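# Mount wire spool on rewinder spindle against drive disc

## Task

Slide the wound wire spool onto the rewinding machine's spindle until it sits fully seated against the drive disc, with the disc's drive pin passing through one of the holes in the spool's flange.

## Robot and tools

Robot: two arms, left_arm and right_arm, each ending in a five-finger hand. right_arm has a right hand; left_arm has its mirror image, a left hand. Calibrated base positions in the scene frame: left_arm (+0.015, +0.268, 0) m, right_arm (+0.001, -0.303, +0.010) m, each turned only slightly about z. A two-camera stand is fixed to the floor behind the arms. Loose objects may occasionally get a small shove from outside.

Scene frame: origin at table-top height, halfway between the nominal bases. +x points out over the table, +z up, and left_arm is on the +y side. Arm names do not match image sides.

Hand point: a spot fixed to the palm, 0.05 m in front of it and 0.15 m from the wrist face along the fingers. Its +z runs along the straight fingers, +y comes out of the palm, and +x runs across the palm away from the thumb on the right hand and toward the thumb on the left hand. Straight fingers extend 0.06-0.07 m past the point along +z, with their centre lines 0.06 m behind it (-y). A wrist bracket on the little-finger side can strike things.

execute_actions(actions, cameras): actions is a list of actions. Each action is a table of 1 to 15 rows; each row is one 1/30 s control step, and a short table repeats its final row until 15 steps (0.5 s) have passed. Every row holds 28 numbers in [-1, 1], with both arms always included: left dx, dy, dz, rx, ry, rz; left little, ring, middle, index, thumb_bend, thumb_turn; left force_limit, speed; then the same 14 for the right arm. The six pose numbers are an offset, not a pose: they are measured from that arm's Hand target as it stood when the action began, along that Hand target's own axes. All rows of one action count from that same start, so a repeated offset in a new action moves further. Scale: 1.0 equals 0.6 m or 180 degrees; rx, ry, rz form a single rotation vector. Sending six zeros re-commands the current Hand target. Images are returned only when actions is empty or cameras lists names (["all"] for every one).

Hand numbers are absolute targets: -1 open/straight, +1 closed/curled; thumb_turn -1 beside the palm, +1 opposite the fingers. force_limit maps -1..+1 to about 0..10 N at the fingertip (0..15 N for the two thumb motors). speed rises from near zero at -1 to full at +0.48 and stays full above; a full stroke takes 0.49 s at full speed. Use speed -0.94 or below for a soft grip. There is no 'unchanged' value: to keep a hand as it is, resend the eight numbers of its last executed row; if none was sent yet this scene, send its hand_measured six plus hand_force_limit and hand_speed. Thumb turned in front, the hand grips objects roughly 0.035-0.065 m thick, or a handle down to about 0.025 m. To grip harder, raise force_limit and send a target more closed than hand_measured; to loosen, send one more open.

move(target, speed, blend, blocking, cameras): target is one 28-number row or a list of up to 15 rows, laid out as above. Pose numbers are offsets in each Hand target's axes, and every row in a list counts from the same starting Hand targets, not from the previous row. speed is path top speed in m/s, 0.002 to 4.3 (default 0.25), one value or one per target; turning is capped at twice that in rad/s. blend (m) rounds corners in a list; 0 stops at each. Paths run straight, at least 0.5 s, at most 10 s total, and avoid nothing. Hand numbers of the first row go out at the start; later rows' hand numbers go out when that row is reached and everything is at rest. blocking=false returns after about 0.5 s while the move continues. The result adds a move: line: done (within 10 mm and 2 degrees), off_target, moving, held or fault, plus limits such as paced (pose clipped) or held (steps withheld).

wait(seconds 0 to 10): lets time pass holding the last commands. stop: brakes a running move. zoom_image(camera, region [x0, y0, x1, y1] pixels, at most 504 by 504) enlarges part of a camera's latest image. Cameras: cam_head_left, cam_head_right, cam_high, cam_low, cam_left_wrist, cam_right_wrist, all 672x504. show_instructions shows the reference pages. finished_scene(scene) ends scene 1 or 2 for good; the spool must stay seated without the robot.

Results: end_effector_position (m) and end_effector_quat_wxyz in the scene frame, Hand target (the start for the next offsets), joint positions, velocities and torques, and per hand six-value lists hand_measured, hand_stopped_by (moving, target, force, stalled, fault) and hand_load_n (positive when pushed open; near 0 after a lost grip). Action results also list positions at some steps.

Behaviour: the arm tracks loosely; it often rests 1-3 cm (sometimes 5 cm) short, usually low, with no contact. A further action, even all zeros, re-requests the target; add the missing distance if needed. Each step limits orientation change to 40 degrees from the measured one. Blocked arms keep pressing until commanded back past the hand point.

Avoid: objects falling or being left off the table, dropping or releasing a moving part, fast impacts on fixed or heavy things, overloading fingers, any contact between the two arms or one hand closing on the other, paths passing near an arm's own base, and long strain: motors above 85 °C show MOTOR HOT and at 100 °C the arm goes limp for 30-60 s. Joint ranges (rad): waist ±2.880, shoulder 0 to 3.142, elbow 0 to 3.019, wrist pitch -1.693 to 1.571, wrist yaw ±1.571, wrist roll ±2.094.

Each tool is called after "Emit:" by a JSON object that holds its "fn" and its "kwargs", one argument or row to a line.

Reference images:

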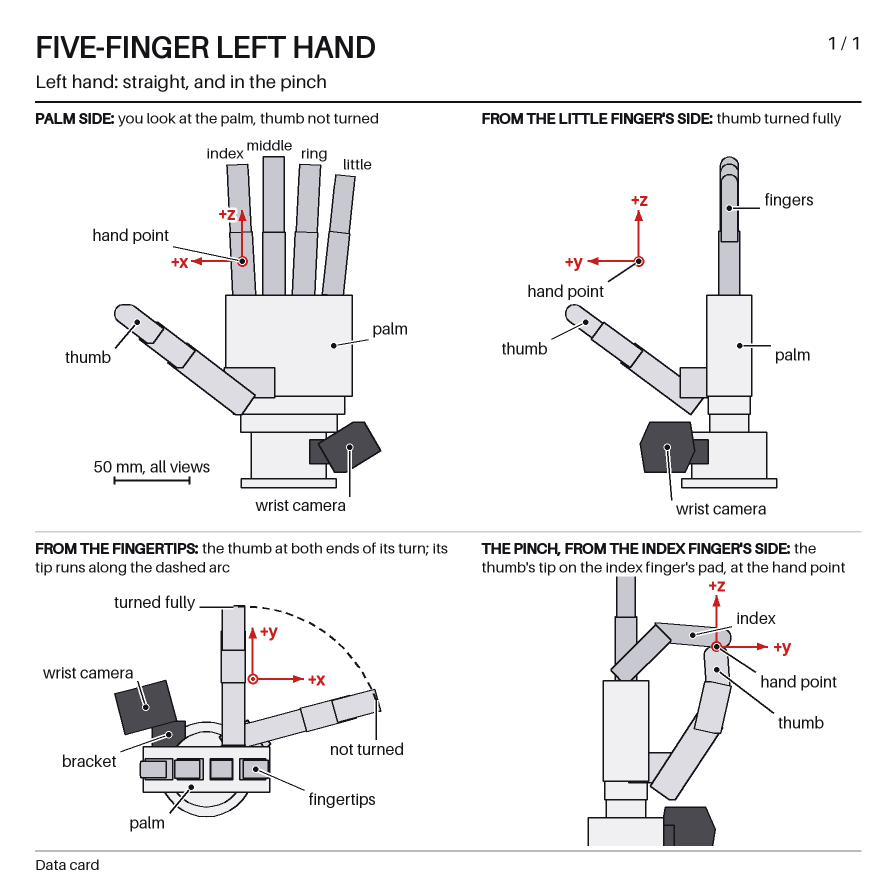

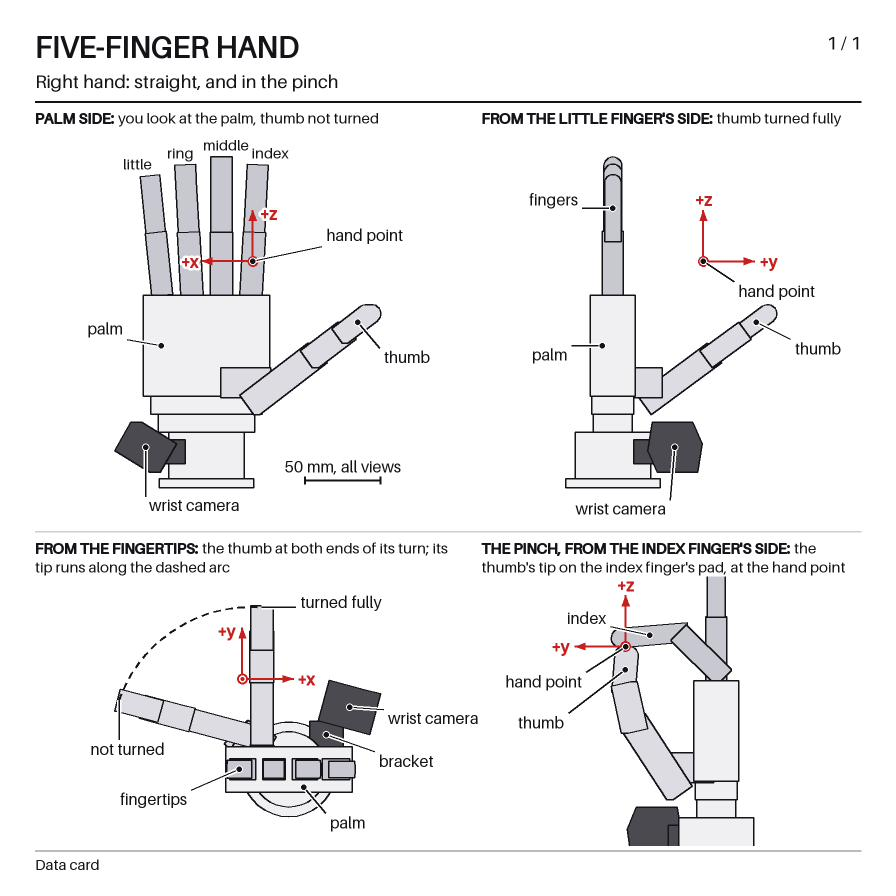

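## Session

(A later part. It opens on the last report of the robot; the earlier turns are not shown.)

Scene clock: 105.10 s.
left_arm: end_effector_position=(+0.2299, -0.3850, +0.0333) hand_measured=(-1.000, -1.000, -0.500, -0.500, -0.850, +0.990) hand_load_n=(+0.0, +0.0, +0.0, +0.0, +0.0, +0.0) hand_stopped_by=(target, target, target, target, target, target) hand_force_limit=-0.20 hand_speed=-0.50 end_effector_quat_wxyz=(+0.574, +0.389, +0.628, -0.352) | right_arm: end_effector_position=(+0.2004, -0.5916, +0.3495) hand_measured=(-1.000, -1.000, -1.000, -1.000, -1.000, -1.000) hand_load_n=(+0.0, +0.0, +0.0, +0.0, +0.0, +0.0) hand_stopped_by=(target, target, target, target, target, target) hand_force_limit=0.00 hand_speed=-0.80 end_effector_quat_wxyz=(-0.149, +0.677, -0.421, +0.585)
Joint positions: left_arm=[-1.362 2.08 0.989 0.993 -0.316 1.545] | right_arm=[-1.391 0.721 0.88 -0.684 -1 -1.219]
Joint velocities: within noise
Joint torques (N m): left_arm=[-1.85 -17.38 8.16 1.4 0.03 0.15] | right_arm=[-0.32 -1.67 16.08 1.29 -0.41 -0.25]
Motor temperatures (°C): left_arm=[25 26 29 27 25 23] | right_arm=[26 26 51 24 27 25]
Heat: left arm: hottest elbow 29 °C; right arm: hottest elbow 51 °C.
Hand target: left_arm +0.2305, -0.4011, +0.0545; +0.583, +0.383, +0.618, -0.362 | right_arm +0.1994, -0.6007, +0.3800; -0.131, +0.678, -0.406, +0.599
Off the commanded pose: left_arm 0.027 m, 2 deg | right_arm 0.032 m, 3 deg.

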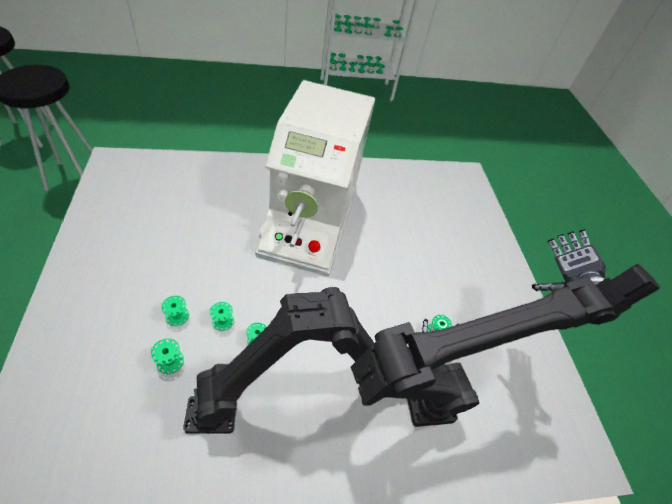

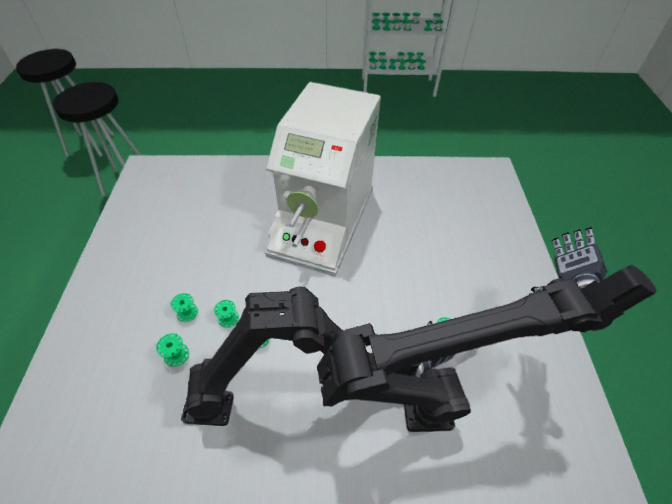

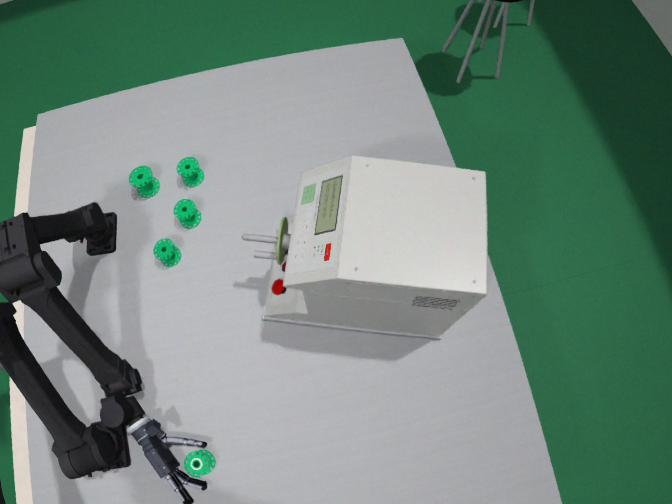

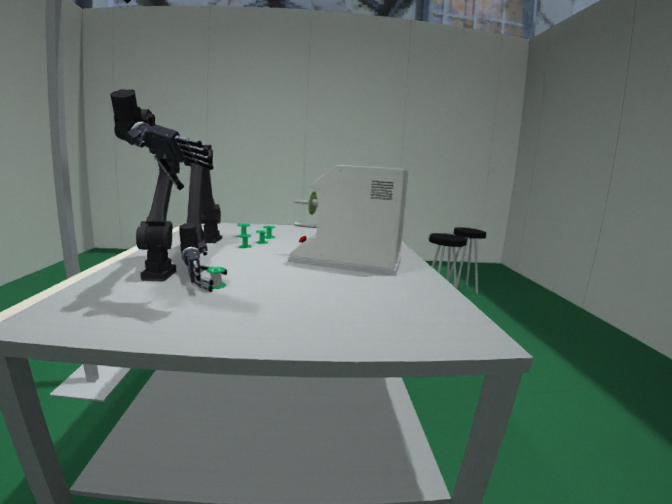

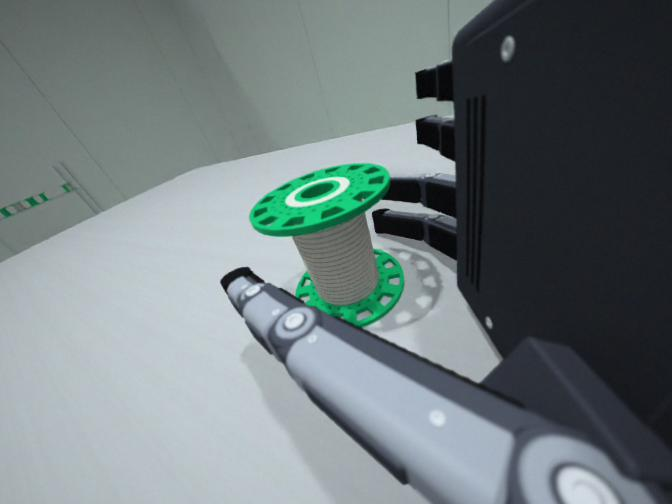

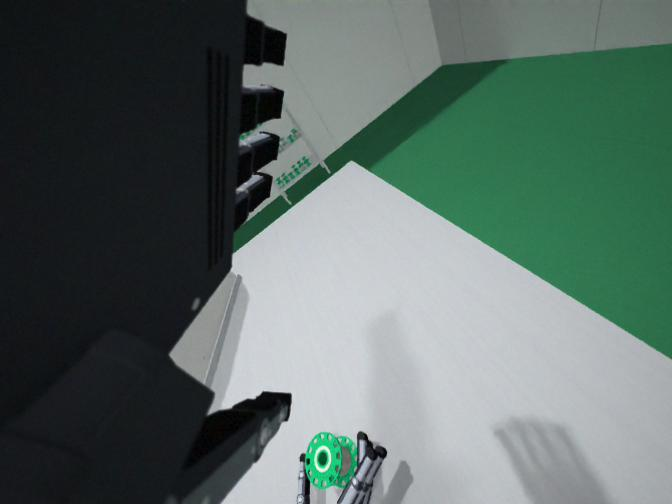

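Emit:
{"fn": "move", "kwargs": {
  "target": [-0.005,0,0.015,0,0,0,-1,-1,-0.5,-0.5,-0.85,0.99,-0.2,-0.5,0,0,0,0,0,0,-1,-1,-1,-1,-1,-1,0,-0.8],
  "speed": 0.03,
  "cameras": ["cam_left_wrist"]
}}

Emit:
{"fn": "zoom_image", "kwargs": {
  "camera": "cam_left_wrist",
  "region": [220, 150, 480, 345]
}}

Scene clock: 106.37 s.
left_arm: end_effector_position=(+0.2307, -0.3959, +0.0405) hand_measured=(-1.000, -1.000, -0.500, -0.500, -0.850, +0.990) hand_load_n=(+0.5, +0.0, +0.0, +0.0, +0.0, +0.0) hand_stopped_by=(target, target, target, target, target, target) hand_force_limit=-0.20 hand_speed=-0.50 end_effector_quat_wxyz=(+0.575, +0.389, +0.626, -0.356) | right_arm: end_effector_position=(+0.2004, -0.5916, +0.3495) hand_measured=(-1.000, -1.000, -1.000, -1.000, -1.000, -1.000) hand_load_n=(+0.0, +0.0, +0.0, +0.0, +0.0, -0.5) hand_stopped_by=(target, target, target, target, target, target) hand_force_limit=0.00 hand_speed=-0.80 end_effector_quat_wxyz=(-0.149, +0.677, -0.421, +0.585)
Joint positions: left_arm=[-1.362 2.08 1.018 0.972 -0.311 1.545] | right_arm=[-1.391 0.721 0.88 -0.684 -1 -1.219]
Joint torques (N m): left_arm=[-1.38 -16.85 8.25 1.47 0.04 0.14] | right_arm=[-0.26 -1.67 16.08 1.31 -0.41 -0.25]
Heat: left arm: hottest elbow 29 °C; right arm: hottest elbow 51 °C.
Hand target: left_arm +0.2345, -0.4093, +0.0570; +0.583, +0.383, +0.618, -0.362 | right_arm +0.1994, -0.6007, +0.3800; -0.131, +0.678, -0.406, +0.599
Off the commanded pose: left_arm 0.022 m, 2 deg | right_arm 0.032 m, 3 deg.
move: off_target (left_arm, right_arm)
Images, in order (width x height): cam_left_wrist 672x504.

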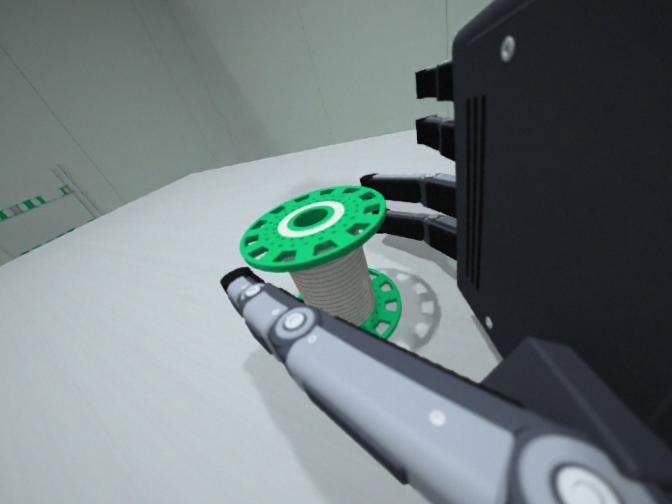

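Scaled by 1.938 from the camera's 672x504 image, which has a finer 960x720 frame.

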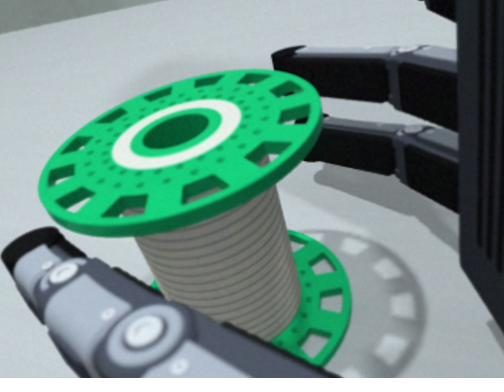

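Emit:
{"fn": "move", "kwargs": {
  "target": [0.045,0.003,-0.007,0,0,0,-1,-1,-0.5,-0.5,-0.85,0.99,-0.2,-0.5,0,0,0,0,0,0,-1,-1,-1,-1,-1,-1,0,-0.8],
  "speed": 0.03
}}

Scene clock: 108.17 s.
left_arm: end_effector_position=(+0.2306, -0.3959, +0.0355) hand_measured=(-1.000, -1.000, -0.500, -0.500, -0.850, +0.990) hand_load_n=(+0.0, +0.0, +0.0, +0.0, +0.0, +0.0) hand_stopped_by=(target, target, target, target, target, target) hand_force_limit=-0.20 hand_speed=-0.50 end_effector_quat_wxyz=(+0.579, +0.384, +0.622, -0.361) | right_arm: end_effector_position=(+0.2004, -0.5916, +0.3495) hand_measured=(-1.000, -1.000, -1.000, -1.000, -1.000, -1.000) hand_load_n=(+0.0, +0.0, +0.0, +0.0, +0.0, +0.0) hand_stopped_by=(target, target, target, target, target, target) hand_force_limit=0.00 hand_speed=-0.80 end_effector_quat_wxyz=(-0.149, +0.677, -0.421, +0.585)
Joint positions: left_arm=[-1.362 2.101 1.018 1.01 -0.311 1.545] | right_arm=[-1.391 0.721 0.88 -0.684 -1 -1.219]
Joint torques (N m): left_arm=[-1.32 -14.15 7.31 2.67 0.04 0.16] | right_arm=[-0.32 -1.67 16.06 1.31 -0.41 -0.25]
Heat: left arm: hottest elbow 29 °C; right arm: hottest elbow 52 °C.
Hand target: left_arm +0.2335, -0.4034, +0.0303; +0.583, +0.383, +0.618, -0.362 | right_arm +0.1994, -0.6007, +0.3800; -0.131, +0.678, -0.406, +0.599
Off the commanded pose: left_arm 0.010 m, 1 deg | right_arm 0.032 m, 3 deg.
move: off_target (right_arm)

Emit:
{"fn": "zoom_image", "kwargs": {
  "camera": "cam_left_wrist",
  "region": [220, 150, 480, 345]
}}

Emit:
{"fn": "move", "kwargs": {
  "target": [0.0,0.006,-0.013,0,0,0,-1,-1,-0.5,-0.5,-0.85,0.99,-0.2,-0.5,0,0,0,0,0,0,-1,-1,-1,-1,-1,-1,0,-0.8],
  "speed": 0.03,
  "cameras": ["cam_left_wrist","cam_low"]
}}

Emit:
{"fn": "zoom_image", "kwargs": {
  "camera": "cam_left_wrist",
  "region": [220, 150, 480, 345]
}}

Emit:
{"fn": "zoom_image", "kwargs": {
  "camera": "cam_low",
  "region": [180, 230, 260, 300]
}}

Scaled by 1.938 from the camera's 672x504 image, which has a finer 960x720 frame.
This view is cut from an older image: the scene may have changed since it was taken.

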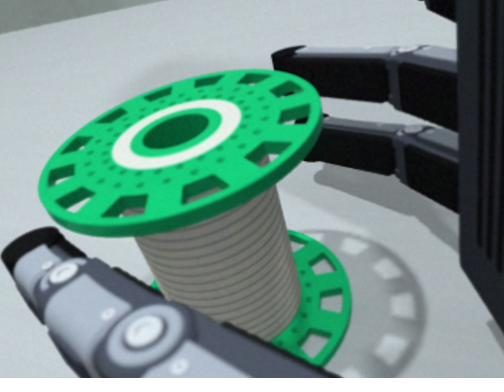

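Scene clock: 109.40 s.
left_arm: end_effector_position=(+0.2304, -0.3969, +0.0389) hand_measured=(-1.000, -1.000, -0.500, -0.500, -0.850, +0.990) hand_load_n=(+0.0, +0.0, +0.0, +0.0, +0.0, +0.5) hand_stopped_by=(target, target, target, target, target, target) hand_force_limit=-0.20 hand_speed=-0.50 end_effector_quat_wxyz=(+0.582, +0.381, +0.618, -0.365) | right_arm: end_effector_position=(+0.2004, -0.5916, +0.3495) hand_measured=(-1.000, -1.000, -1.000, -1.000, -1.000, -1.000) hand_load_n=(+0.0, +0.0, +0.0, +0.0, +0.0, +0.0) hand_stopped_by=(target, target, target, target, target, target) hand_force_limit=0.00 hand_speed=-0.80 end_effector_quat_wxyz=(-0.149, +0.677, -0.421, +0.585)
Joint positions: left_arm=[-1.362 2.101 1.018 1.025 -0.309 1.545] | right_arm=[-1.391 0.721 0.88 -0.684 -1 -1.219]
Joint torques (N m): left_arm=[-1.08 -15.15 5.24 2.66 0.05 0.16] | right_arm=[-0.26 -1.67 16.08 1.32 -0.41 -0.25]
Heat: left arm: hottest elbow 29 °C; right arm: hottest elbow 52 °C.
Hand target: left_arm +0.2333, -0.3948, +0.0308; +0.583, +0.383, +0.618, -0.362 | right_arm +0.1994, -0.6007, +0.3800; -0.131, +0.678, -0.406, +0.599
Off the commanded pose: left_arm 0.009 m, 0 deg | right_arm 0.032 m, 3 deg.
move: off_target (right_arm)
Images, in order (width x height): cam_low 672x504, cam_left_wrist 672x504.

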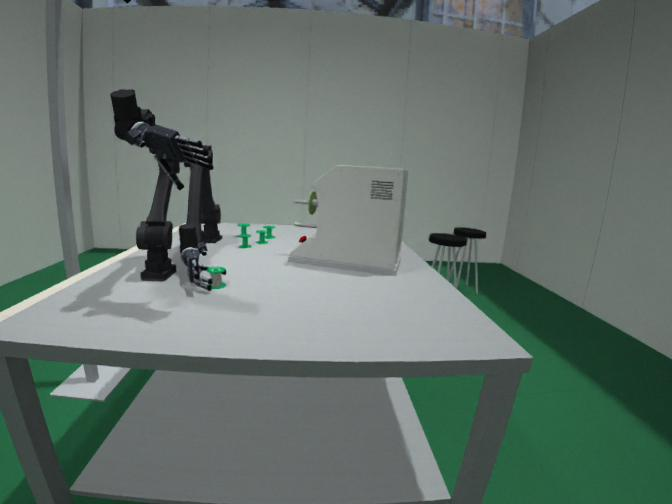

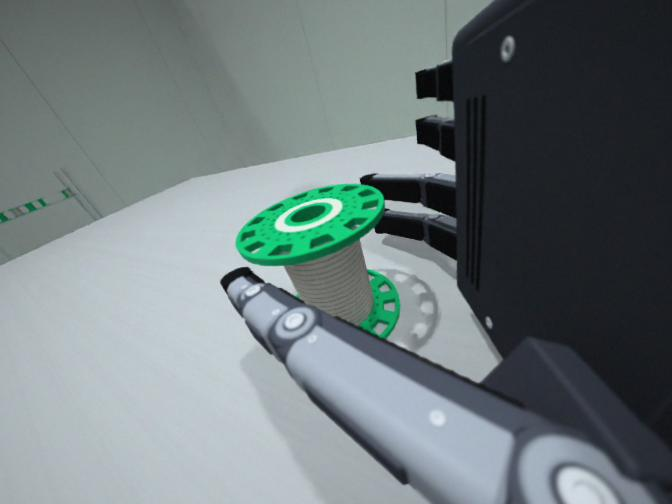

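Scaled by 1.938 from the camera's 672x504 image, which has a finer 960x720 frame.

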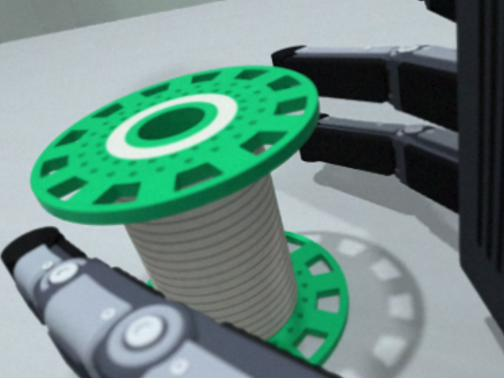

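Scaled by 6.300 from the camera's 672x504 image, which has a finer 960x720 frame.

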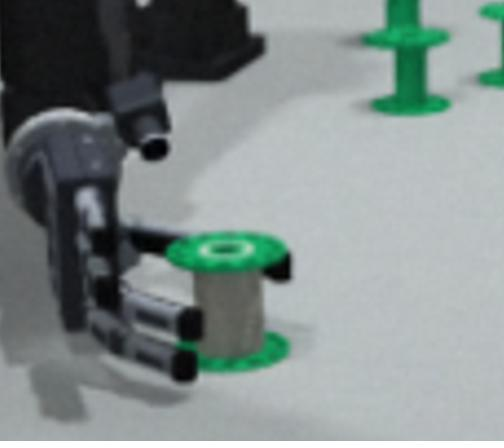

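Emit:
{"fn": "move", "kwargs": {
  "target": [0.003,0.006,-0.013,0,0,0,-1,-1,-0.5,-0.5,-0.85,0.99,-0.2,-0.5,0,0,0,0,0,0,-1,-1,-1,-1,-1,-1,0,-0.8],
  "speed": 0.03,
  "cameras": ["cam_left_wrist","cam_low"]
}}

Emit:
{"fn": "zoom_image", "kwargs": {
  "camera": "cam_left_wrist",
  "region": [220, 150, 480, 345]
}}

Emit:
{"fn": "zoom_image", "kwargs": {
  "camera": "cam_low",
  "region": [180, 230, 260, 300]
}}

Scene clock: 111.60 s.
left_arm: end_effector_position=(+0.2292, -0.3906, +0.0353) hand_measured=(-1.000, -1.000, -0.500, -0.500, -0.850, +0.990) hand_load_n=(+0.0, +0.0, +0.0, +0.0, +0.0, +0.5) hand_stopped_by=(target, target, target, target, target, target) hand_force_limit=-0.20 hand_speed=-0.50 end_effector_quat_wxyz=(+0.581, +0.382, +0.618, -0.366) | right_arm: end_effector_position=(+0.2004, -0.5916, +0.3495) hand_measured=(-1.000, -1.000, -1.000, -1.000, -1.000, -1.000) hand_load_n=(+0.0, +0.0, +0.0, +0.0, +0.0, -0.5) hand_stopped_by=(target, target, target, target, target, target) hand_force_limit=0.00 hand_speed=-0.80 end_effector_quat_wxyz=(-0.149, +0.677, -0.421, +0.585)
Joint positions: left_arm=[-1.362 2.101 0.998 1.043 -0.307 1.545] | right_arm=[-1.391 0.721 0.88 -0.684 -1 -1.219]
Joint torques (N m): left_arm=[-1.03 -15.62 4.53 2.67 0.05 0.15] | right_arm=[-0.26 -1.67 16.08 1.32 -0.41 -0.25]
Heat: left arm: hottest elbow 29 °C; right arm: hottest elbow 52 °C.
Hand target: left_arm +0.2330, -0.3861, +0.0293; +0.583, +0.383, +0.618, -0.362 | right_arm +0.1994, -0.6007, +0.3800; -0.131, +0.678, -0.406, +0.599
Off the commanded pose: left_arm 0.008 m, 1 deg | right_arm 0.032 m, 3 deg.
move: off_target (right_arm)
Images, in order (width x height): cam_low 672x504, cam_left_wrist 672x504.

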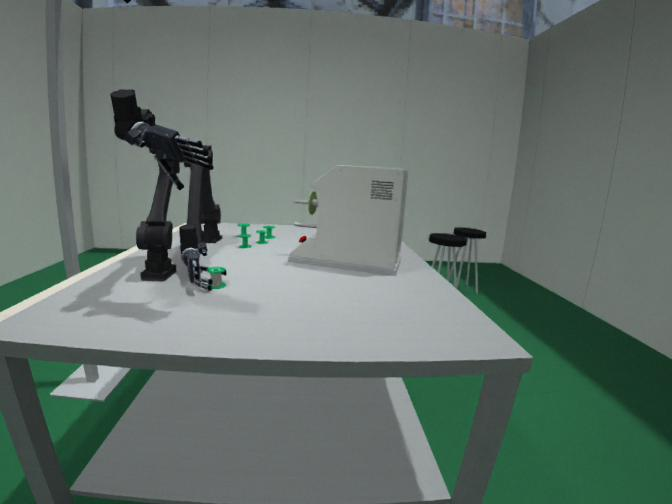

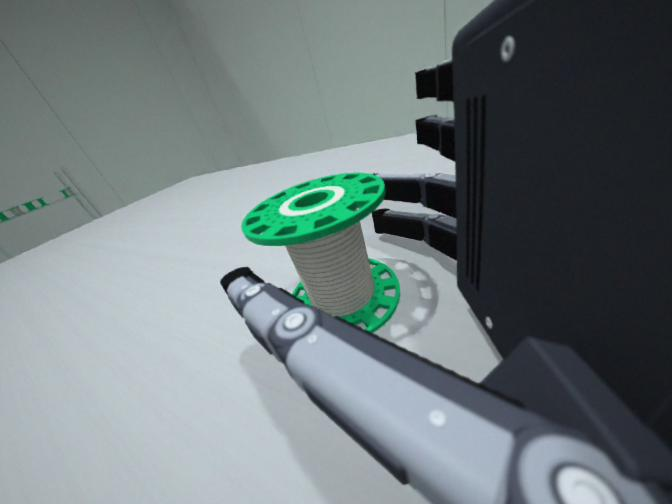

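Scaled by 1.938 from the camera's 672x504 image, which has a finer 960x720 frame.

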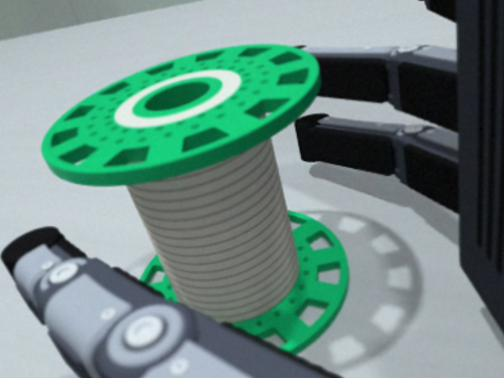

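Scaled by 6.300 from the camera's 672x504 image, which has a finer 960x720 frame.

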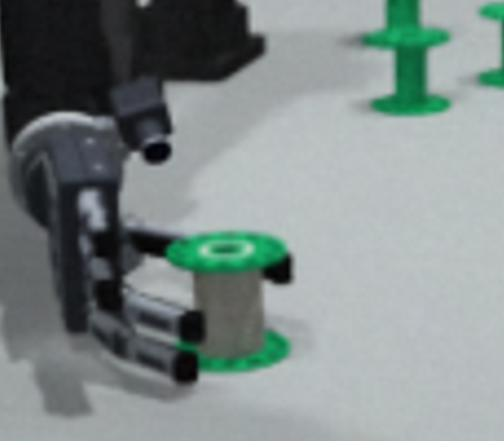

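Emit:
{"fn": "move", "kwargs": {
  "target": [0.0,0.01,0.003,0,0,0,-1,-1,-0.5,-0.5,-0.85,0.99,-0.2,-0.5,0,0,0,0,0,0,-1,-1,-1,-1,-1,-1,0,-0.8],
  "speed": 0.03,
  "cameras": ["cam_left_wrist"]
}}

Emit:
{"fn": "zoom_image", "kwargs": {
  "camera": "cam_left_wrist",
  "region": [220, 150, 480, 345]
}}

Scene clock: 112.83 s.
left_arm: end_effector_position=(+0.2355, -0.3896, +0.0353) hand_measured=(-1.000, -1.000, -0.500, -0.500, -0.850, +0.990) hand_load_n=(+0.0, +0.0, +0.0, +0.0, +0.0, +0.0) hand_stopped_by=(target, target, target, target, target, target) hand_force_limit=-0.20 hand_speed=-0.50 end_effector_quat_wxyz=(+0.581, +0.382, +0.618, -0.366) | right_arm: end_effector_position=(+0.2004, -0.5916, +0.3495) hand_measured=(-1.000, -1.000, -1.000, -1.000, -1.000, -1.000) hand_load_n=(+0.0, +0.0, +0.0, +0.0, +0.0, +0.0) hand_stopped_by=(target, target, target, target, target, target) hand_force_limit=0.00 hand_speed=-0.80 end_effector_quat_wxyz=(-0.149, +0.677, -0.421, +0.585)
Joint positions: left_arm=[-1.35 2.101 0.998 1.044 -0.295 1.545] | right_arm=[-1.391 0.721 0.88 -0.684 -1 -1.219]
Joint torques (N m): left_arm=[-1.08 -15.56 4.55 2.66 0.06 0.15] | right_arm=[-0.26 -1.67 16.06 1.31 -0.41 -0.25]
Heat: left arm: hottest elbow 29 °C; right arm: hottest elbow 52 °C.
Hand target: left_arm +0.2393, -0.3850, +0.0293; +0.583, +0.383, +0.618, -0.362 | right_arm +0.1994, -0.6007, +0.3800; -0.131, +0.678, -0.406, +0.599
Off the commanded pose: left_arm 0.008 m, 1 deg | right_arm 0.032 m, 3 deg.
move: off_target (right_arm)
Images, in order (width x height): cam_left_wrist 672x504.

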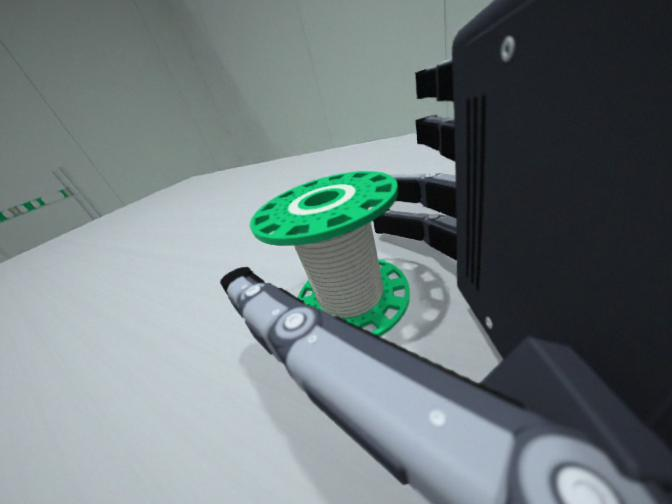

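Scaled by 1.938 from the camera's 672x504 image, which has a finer 960x720 frame.

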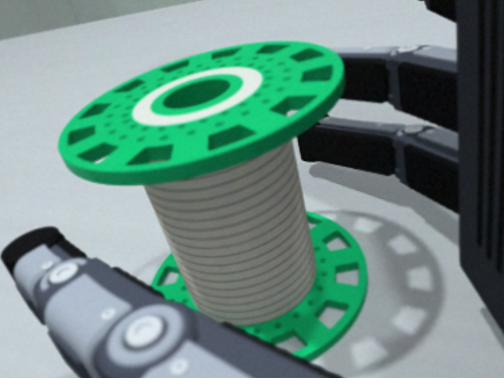

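Emit:
{"fn": "move", "kwargs": {
  "target": [0.0,0.0,0.0,0,0,0,-1,-1,-0.22,-0.22,-0.47,0.99,-0.3,-0.7,0,0,0,0,0,0,-1,-1,-1,-1,-1,-1,0,-0.8],
  "speed": 0.03,
  "cameras": ["cam_left_wrist"]
}}

Emit:
{"fn": "zoom_image", "kwargs": {
  "camera": "cam_left_wrist",
  "region": [220, 150, 480, 345]
}}

Scene clock: 114.33 s.
left_arm: end_effector_position=(+0.2354, -0.3897, +0.0353) hand_measured=(-1.000, -1.000, -0.220, -0.220, -0.470, +0.990) hand_load_n=(+0.0, +0.0, +0.0, +0.0, +0.0, +0.5) hand_stopped_by=(target, target, target, target, target, target) hand_force_limit=-0.30 hand_speed=-0.70 end_effector_quat_wxyz=(+0.581, +0.382, +0.618, -0.366) | right_arm: end_effector_position=(+0.2004, -0.5916, +0.3495) hand_measured=(-1.000, -1.000, -1.000, -1.000, -1.000, -1.000) hand_load_n=(+0.0, +0.0, +0.0, +0.0, +0.0, +0.0) hand_stopped_by=(target, target, target, target, target, target) hand_force_limit=0.00 hand_speed=-0.80 end_effector_quat_wxyz=(-0.149, +0.677, -0.421, +0.585)
Joint positions: left_arm=[-1.35 2.101 0.998 1.044 -0.295 1.545] | right_arm=[-1.391 0.721 0.88 -0.684 -1 -1.219]
Joint torques (N m): left_arm=[-1.08 -15.5 4.53 2.73 0.04 0.17] | right_arm=[-0.32 -1.61 16.08 1.31 -0.41 -0.25]
Heat: left arm: hottest elbow 29 °C; right arm: hottest elbow 52 °C.
Hand target: left_arm +0.2393, -0.3850, +0.0293; +0.583, +0.383, +0.618, -0.362 | right_arm +0.1994, -0.6007, +0.3800; -0.131, +0.678, -0.406, +0.599
Off the commanded pose: left_arm 0.009 m, 1 deg | right_arm 0.032 m, 3 deg.
move: off_target (right_arm)
Images, in order (width x height): cam_left_wrist 672x504.

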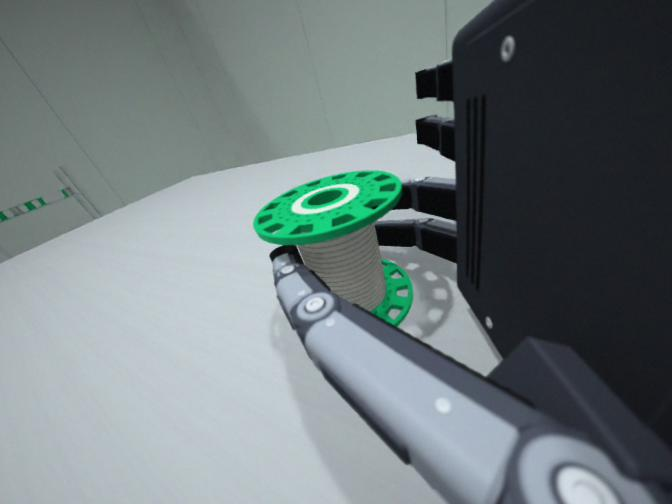

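Scaled by 1.938 from the camera's 672x504 image, which has a finer 960x720 frame.

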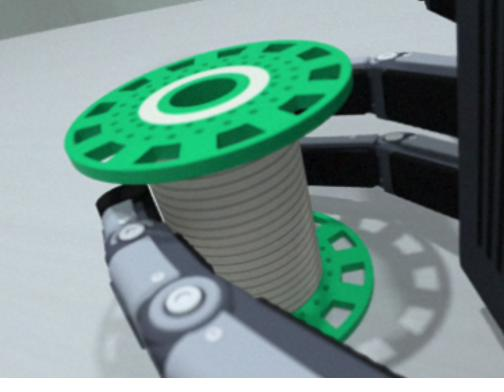

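Emit:
{"fn": "move", "kwargs": {
  "target": [0.0,0.0,0.0,0,0,0,-1,-1,0.12,0.12,-0.43,0.99,-0.3,-0.88,0,0,0,0,0,0,-1,-1,-1,-1,-1,-1,0,-0.8],
  "speed": 0.03,
  "cameras": ["cam_left_wrist"]
}}

Emit:
{"fn": "zoom_image", "kwargs": {
  "camera": "cam_left_wrist",
  "region": [220, 150, 480, 345]
}}

Scene clock: 115.80 s.
left_arm: end_effector_position=(+0.2366, -0.3893, +0.0353) hand_measured=(-1.000, -1.000, +0.120, +0.120, -0.430, +0.990) hand_load_n=(+0.0, +0.0, +0.0, +0.5, +0.5, +0.5) hand_stopped_by=(target, target, target, target, target, target) hand_force_limit=-0.30 hand_speed=-0.88 end_effector_quat_wxyz=(+0.582, +0.381, +0.619, -0.365) | right_arm: end_effector_position=(+0.2004, -0.5916, +0.3495) hand_measured=(-1.000, -1.000, -1.000, -1.000, -1.000, -1.000) hand_load_n=(+0.0, +0.0, +0.0, +0.0, +0.0, +0.0) hand_stopped_by=(target, target, target, target, target, target) hand_force_limit=0.00 hand_speed=-0.80 end_effector_quat_wxyz=(-0.149, +0.677, -0.421, +0.585)
Joint positions: left_arm=[-1.348 2.101 0.998 1.044 -0.294 1.545] | right_arm=[-1.391 0.721 0.88 -0.684 -1 -1.219]
Joint torques (N m): left_arm=[-1.14 -15.56 4.55 2.71 0.04 0.16] | right_arm=[-0.26 -1.61 16.08 1.31 -0.41 -0.25]
Heat: left arm: hottest elbow 29 °C; right arm: hottest elbow 52 °C.
Hand target: left_arm +0.2393, -0.3850, +0.0293; +0.583, +0.383, +0.618, -0.362 | right_arm +0.1994, -0.6007, +0.3800; -0.131, +0.678, -0.406, +0.599
Off the commanded pose: left_arm 0.008 m, 1 deg | right_arm 0.032 m, 3 deg.
move: off_target (right_arm)
Images, in order (width x height): cam_left_wrist 672x504.

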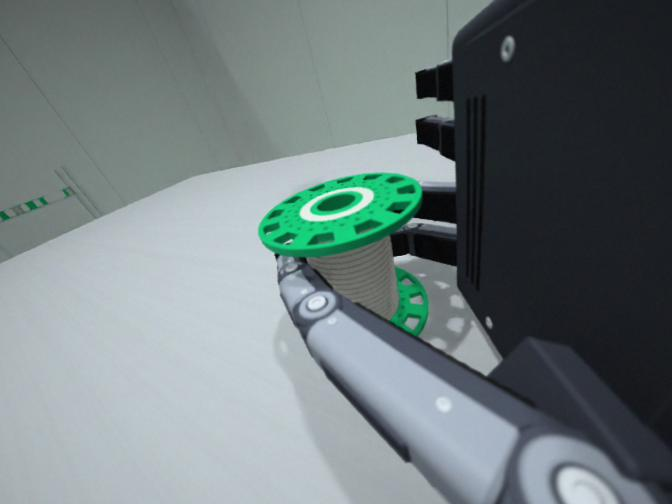

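Scaled by 1.938 from the camera's 672x504 image, which has a finer 960x720 frame.

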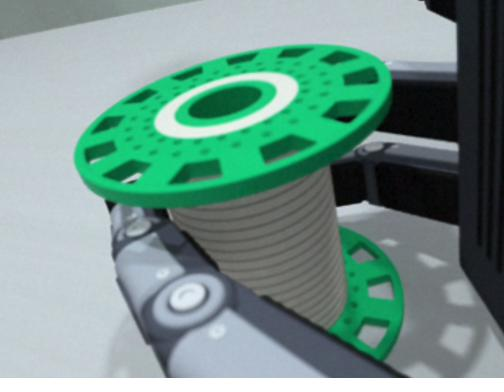

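Emit:
{"fn": "move", "kwargs": {
  "target": [0.0,0.0,0.0,0,0,0,-1,-1,0.2,0.2,-0.15,0.99,0.0,-0.92,0,0,0,0,0,0,-1,-1,-1,-1,-1,-1,0,-0.8],
  "speed": 0.03,
  "cameras": ["cam_left_wrist","cam_low"]
}}

Emit:
{"fn": "zoom_image", "kwargs": {
  "camera": "cam_left_wrist",
  "region": [220, 150, 480, 345]
}}

Emit:
{"fn": "zoom_image", "kwargs": {
  "camera": "cam_low",
  "region": [180, 230, 260, 300]
}}

Scene clock: 119.47 s.
left_arm: end_effector_position=(+0.2385, -0.3886, +0.0358) hand_measured=(-1.000, -1.000, +0.200, +0.200, -0.202, +0.990) hand_load_n=(+0.0, +0.0, +0.0, +0.5, +7.0, +3.0) hand_stopped_by=(target, target, target, target, force, target) hand_force_limit=0.00 hand_speed=-0.92 end_effector_quat_wxyz=(+0.583, +0.381, +0.618, -0.364) | right_arm: end_effector_position=(+0.2004, -0.5916, +0.3495) hand_measured=(-1.000, -1.000, -1.000, -1.000, -1.000, -1.000) hand_load_n=(+0.0, +0.0, +0.0, +0.0, +0.0, -0.5) hand_stopped_by=(target, target, target, target, target, target) hand_force_limit=0.00 hand_speed=-0.80 end_effector_quat_wxyz=(-0.149, +0.677, -0.421, +0.585)
Joint positions: left_arm=[-1.346 2.101 0.998 1.045 -0.295 1.549] | right_arm=[-1.391 0.721 0.88 -0.684 -1 -1.219]
Joint torques (N m): left_arm=[-1.38 -15.56 4.53 2.66 0.05 0.12] | right_arm=[-0.32 -1.61 16.08 1.31 -0.41 -0.25]
Heat: left arm: hottest elbow 29 °C; right arm: hottest elbow 52 °C.
Hand target: left_arm +0.2393, -0.3850, +0.0293; +0.583, +0.383, +0.618, -0.362 | right_arm +0.1994, -0.6007, +0.3800; -0.131, +0.678, -0.406, +0.599
Off the commanded pose: left_arm 0.007 m, 0 deg | right_arm 0.032 m, 3 deg.
move: off_target (right_arm)
Images, in order (width x height): cam_low 672x504, cam_left_wrist 672x504.

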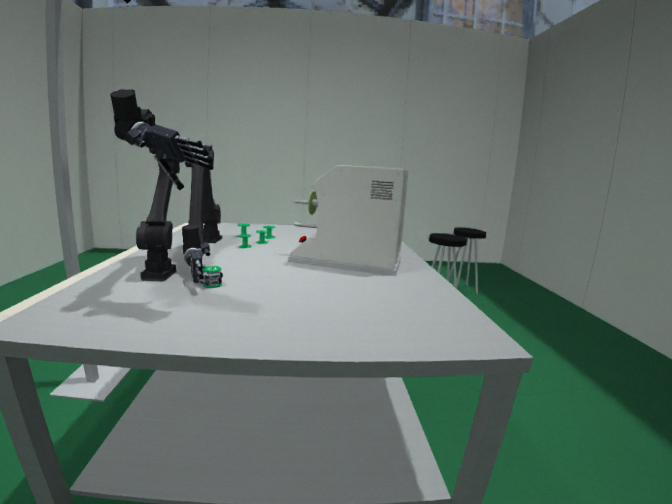

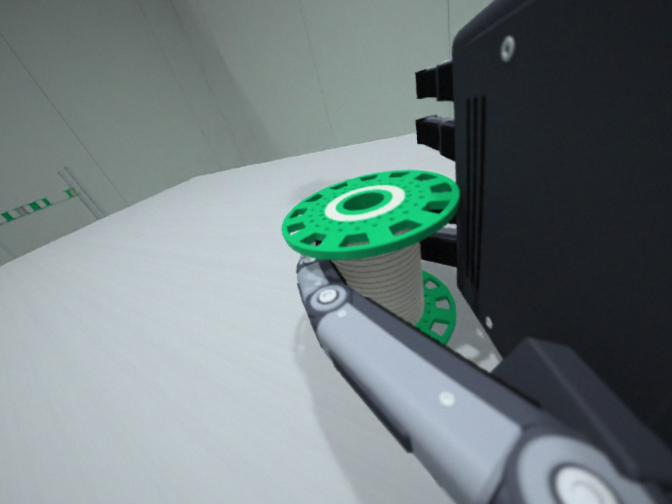

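Scaled by 1.938 from the camera's 672x504 image, which has a finer 960x720 frame.

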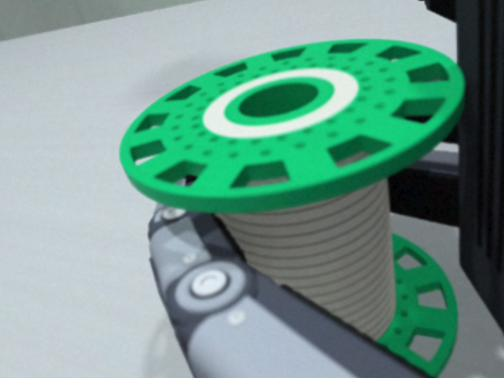

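Scaled by 6.300 from the camera's 672x504 image, which has a finer 960x720 frame.

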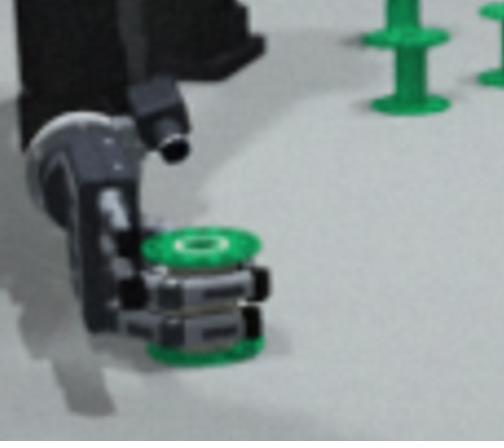

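Emit:
{"fn": "move", "kwargs": {
  "target": [0.0,0.0,0.0,0,0,0,-1,-1,0.5,0.5,-0.16,0.99,0.0,-0.92,0,0,0,0,0,0,-1,-1,-1,-1,-1,-1,0,-0.8],
  "speed": 0.03,
  "cameras": ["cam_left_wrist","cam_low"]
}}

Emit:
{"fn": "zoom_image", "kwargs": {
  "camera": "cam_left_wrist",
  "region": [220, 150, 480, 345]
}}

Emit:
{"fn": "zoom_image", "kwargs": {
  "camera": "cam_low",
  "region": [180, 230, 260, 300]
}}

Scene clock: 120.33 s.
left_arm: end_effector_position=(+0.2386, -0.3890, +0.0378) hand_measured=(-1.000, -1.000, +0.264, +0.280, -0.200, +0.990) hand_load_n=(+0.0, +0.0, +8.5, +4.5, +7.5, +2.0) hand_stopped_by=(target, target, force, force, force, target) hand_force_limit=0.00 hand_speed=-0.92 end_effector_quat_wxyz=(+0.585, +0.379, +0.616, -0.366) | right_arm: end_effector_position=(+0.2004, -0.5916, +0.3495) hand_measured=(-1.000, -1.000, -1.000, -1.000, -1.000, -1.000) hand_load_n=(+0.0, +0.0, +0.0, +0.0, +0.0, +0.0) hand_stopped_by=(target, target, target, target, target, target) hand_force_limit=0.00 hand_speed=-0.80 end_effector_quat_wxyz=(-0.149, +0.677, -0.421, +0.585)
Joint positions: left_arm=[-1.346 2.101 0.998 1.053 -0.295 1.549] | right_arm=[-1.391 0.721 0.88 -0.684 -1 -1.219]
Joint torques (N m): left_arm=[-1.38 -15.44 4.53 2.28 0.05 0.12] | right_arm=[-0.32 -1.61 16.08 1.31 -0.41 -0.25]
Heat: left arm: hottest elbow 29 °C; right arm: hottest elbow 52 °C.
Hand target: left_arm +0.2393, -0.3850, +0.0293; +0.583, +0.383, +0.618, -0.362 | right_arm +0.1994, -0.6007, +0.3800; -0.131, +0.678, -0.406, +0.599
Off the commanded pose: left_arm 0.009 m, 1 deg | right_arm 0.032 m, 3 deg.
move: off_target (right_arm)
Images, in order (width x height): cam_low 672x504, cam_left_wrist 672x504.

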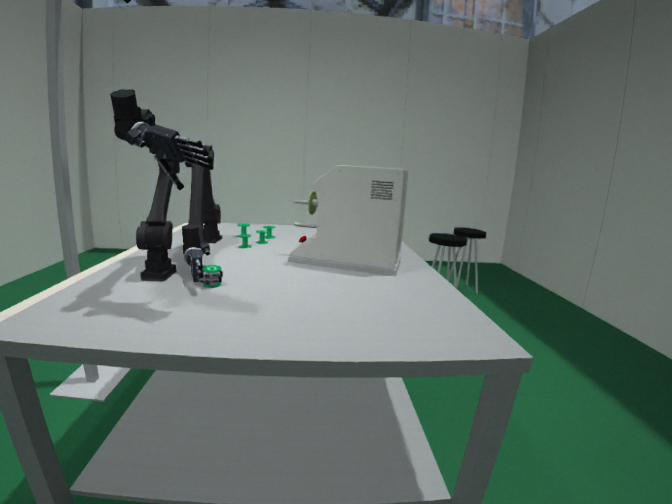

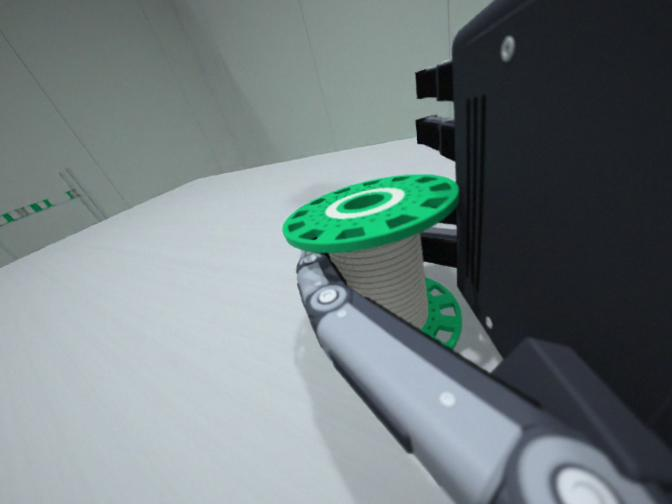

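Scaled by 1.938 from the camera's 672x504 image, which has a finer 960x720 frame.

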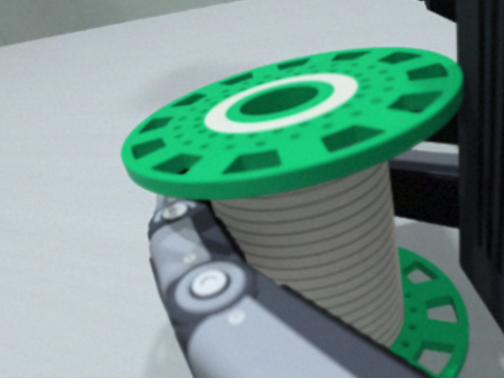

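Scaled by 6.300 from the camera's 672x504 image, which has a finer 960x720 frame.

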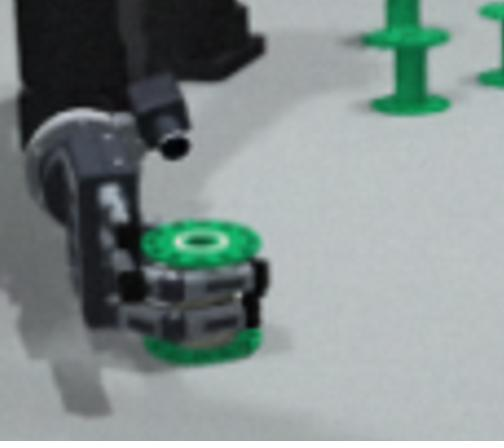

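Emit:
{"fn": "move", "kwargs": {
  "target": [-0.1,0.0,0.0,0,0,0,-1,-1,0.5,0.5,-0.16,0.99,0.0,-0.92,0,0,0,0,0,0,-1,-1,-1,-1,-1,-1,0,-0.8],
  "speed": 0.04,
  "cameras": ["cam_left_wrist","cam_low"]
}}

Emit:
{"fn": "zoom_image", "kwargs": {
  "camera": "cam_left_wrist",
  "region": [220, 150, 480, 345]
}}

Emit:
{"fn": "zoom_image", "kwargs": {
  "camera": "cam_low",
  "region": [180, 230, 260, 300]
}}

Scene clock: 122.63 s.
left_arm: end_effector_position=(+0.2376, -0.3856, +0.0679) hand_measured=(-1.000, -1.000, +0.264, +0.280, -0.200, +0.990) hand_load_n=(+0.0, +0.0, +9.0, +1.0, +6.0, +2.0) hand_stopped_by=(target, target, force, force, force, target) hand_force_limit=0.00 hand_speed=-0.92 end_effector_quat_wxyz=(+0.574, +0.391, +0.626, -0.355) | right_arm: end_effector_position=(+0.2004, -0.5916, +0.3495) hand_measured=(-1.000, -1.000, -1.000, -1.000, -1.000, -1.000) hand_load_n=(+0.0, -0.5, +0.0, +0.0, +0.0, +0.0) hand_stopped_by=(target, target, target, target, target, target) hand_force_limit=0.00 hand_speed=-0.80 end_effector_quat_wxyz=(-0.149, +0.677, -0.421, +0.585)
Joint positions: left_arm=[-1.346 1.999 0.985 0.922 -0.292 1.549] | right_arm=[-1.391 0.721 0.88 -0.684 -1 -1.219]
Joint torques (N m): left_arm=[-1.14 -17.96 6.22 1.85 0.02 0.13] | right_arm=[-0.32 -1.67 16.08 1.32 -0.41 -0.25]
Heat: left arm: hottest elbow 29 °C; right arm: hottest elbow 52 °C.
Hand target: left_arm +0.2408, -0.3881, +0.0890; +0.583, +0.383, +0.618, -0.362 | right_arm +0.1994, -0.6007, +0.3800; -0.131, +0.678, -0.406, +0.599
Off the commanded pose: left_arm 0.022 m, 2 deg | right_arm 0.032 m, 3 deg.
move: off_target (left_arm, right_arm)
Images, in order (width x height): cam_low 672x504, cam_left_wrist 672x504.

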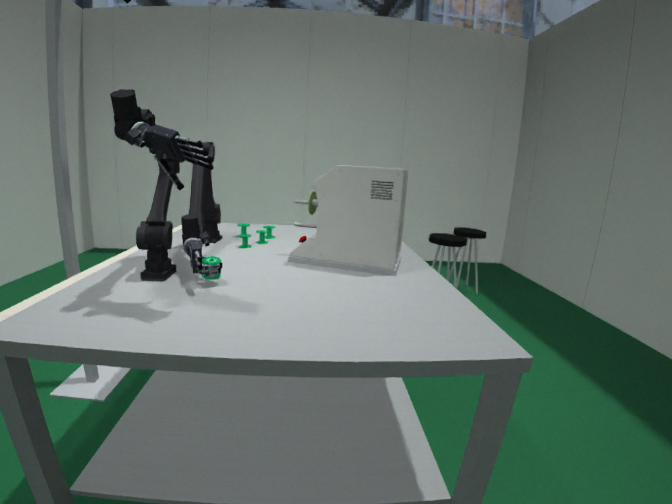

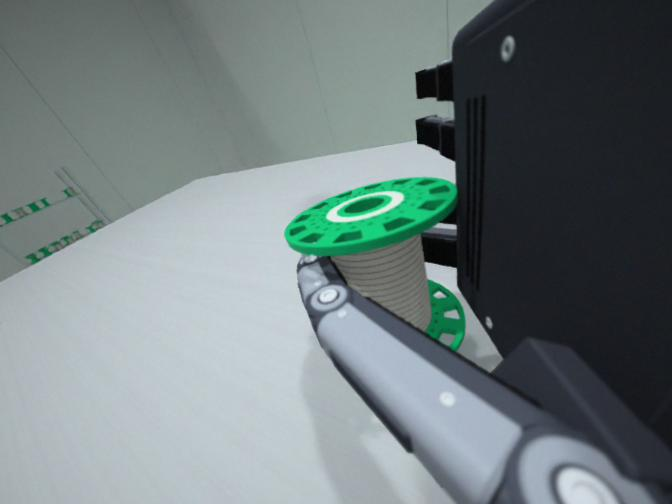

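Scaled by 1.938 from the camera's 672x504 image, which has a finer 960x720 frame.

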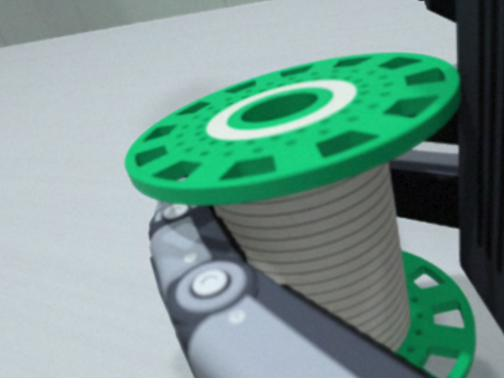

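Scaled by 6.300 from the camera's 672x504 image, which has a finer 960x720 frame.

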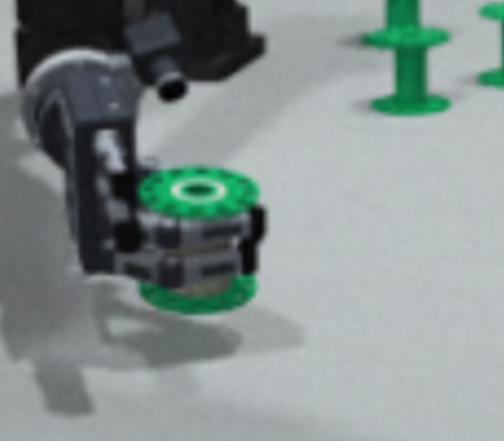

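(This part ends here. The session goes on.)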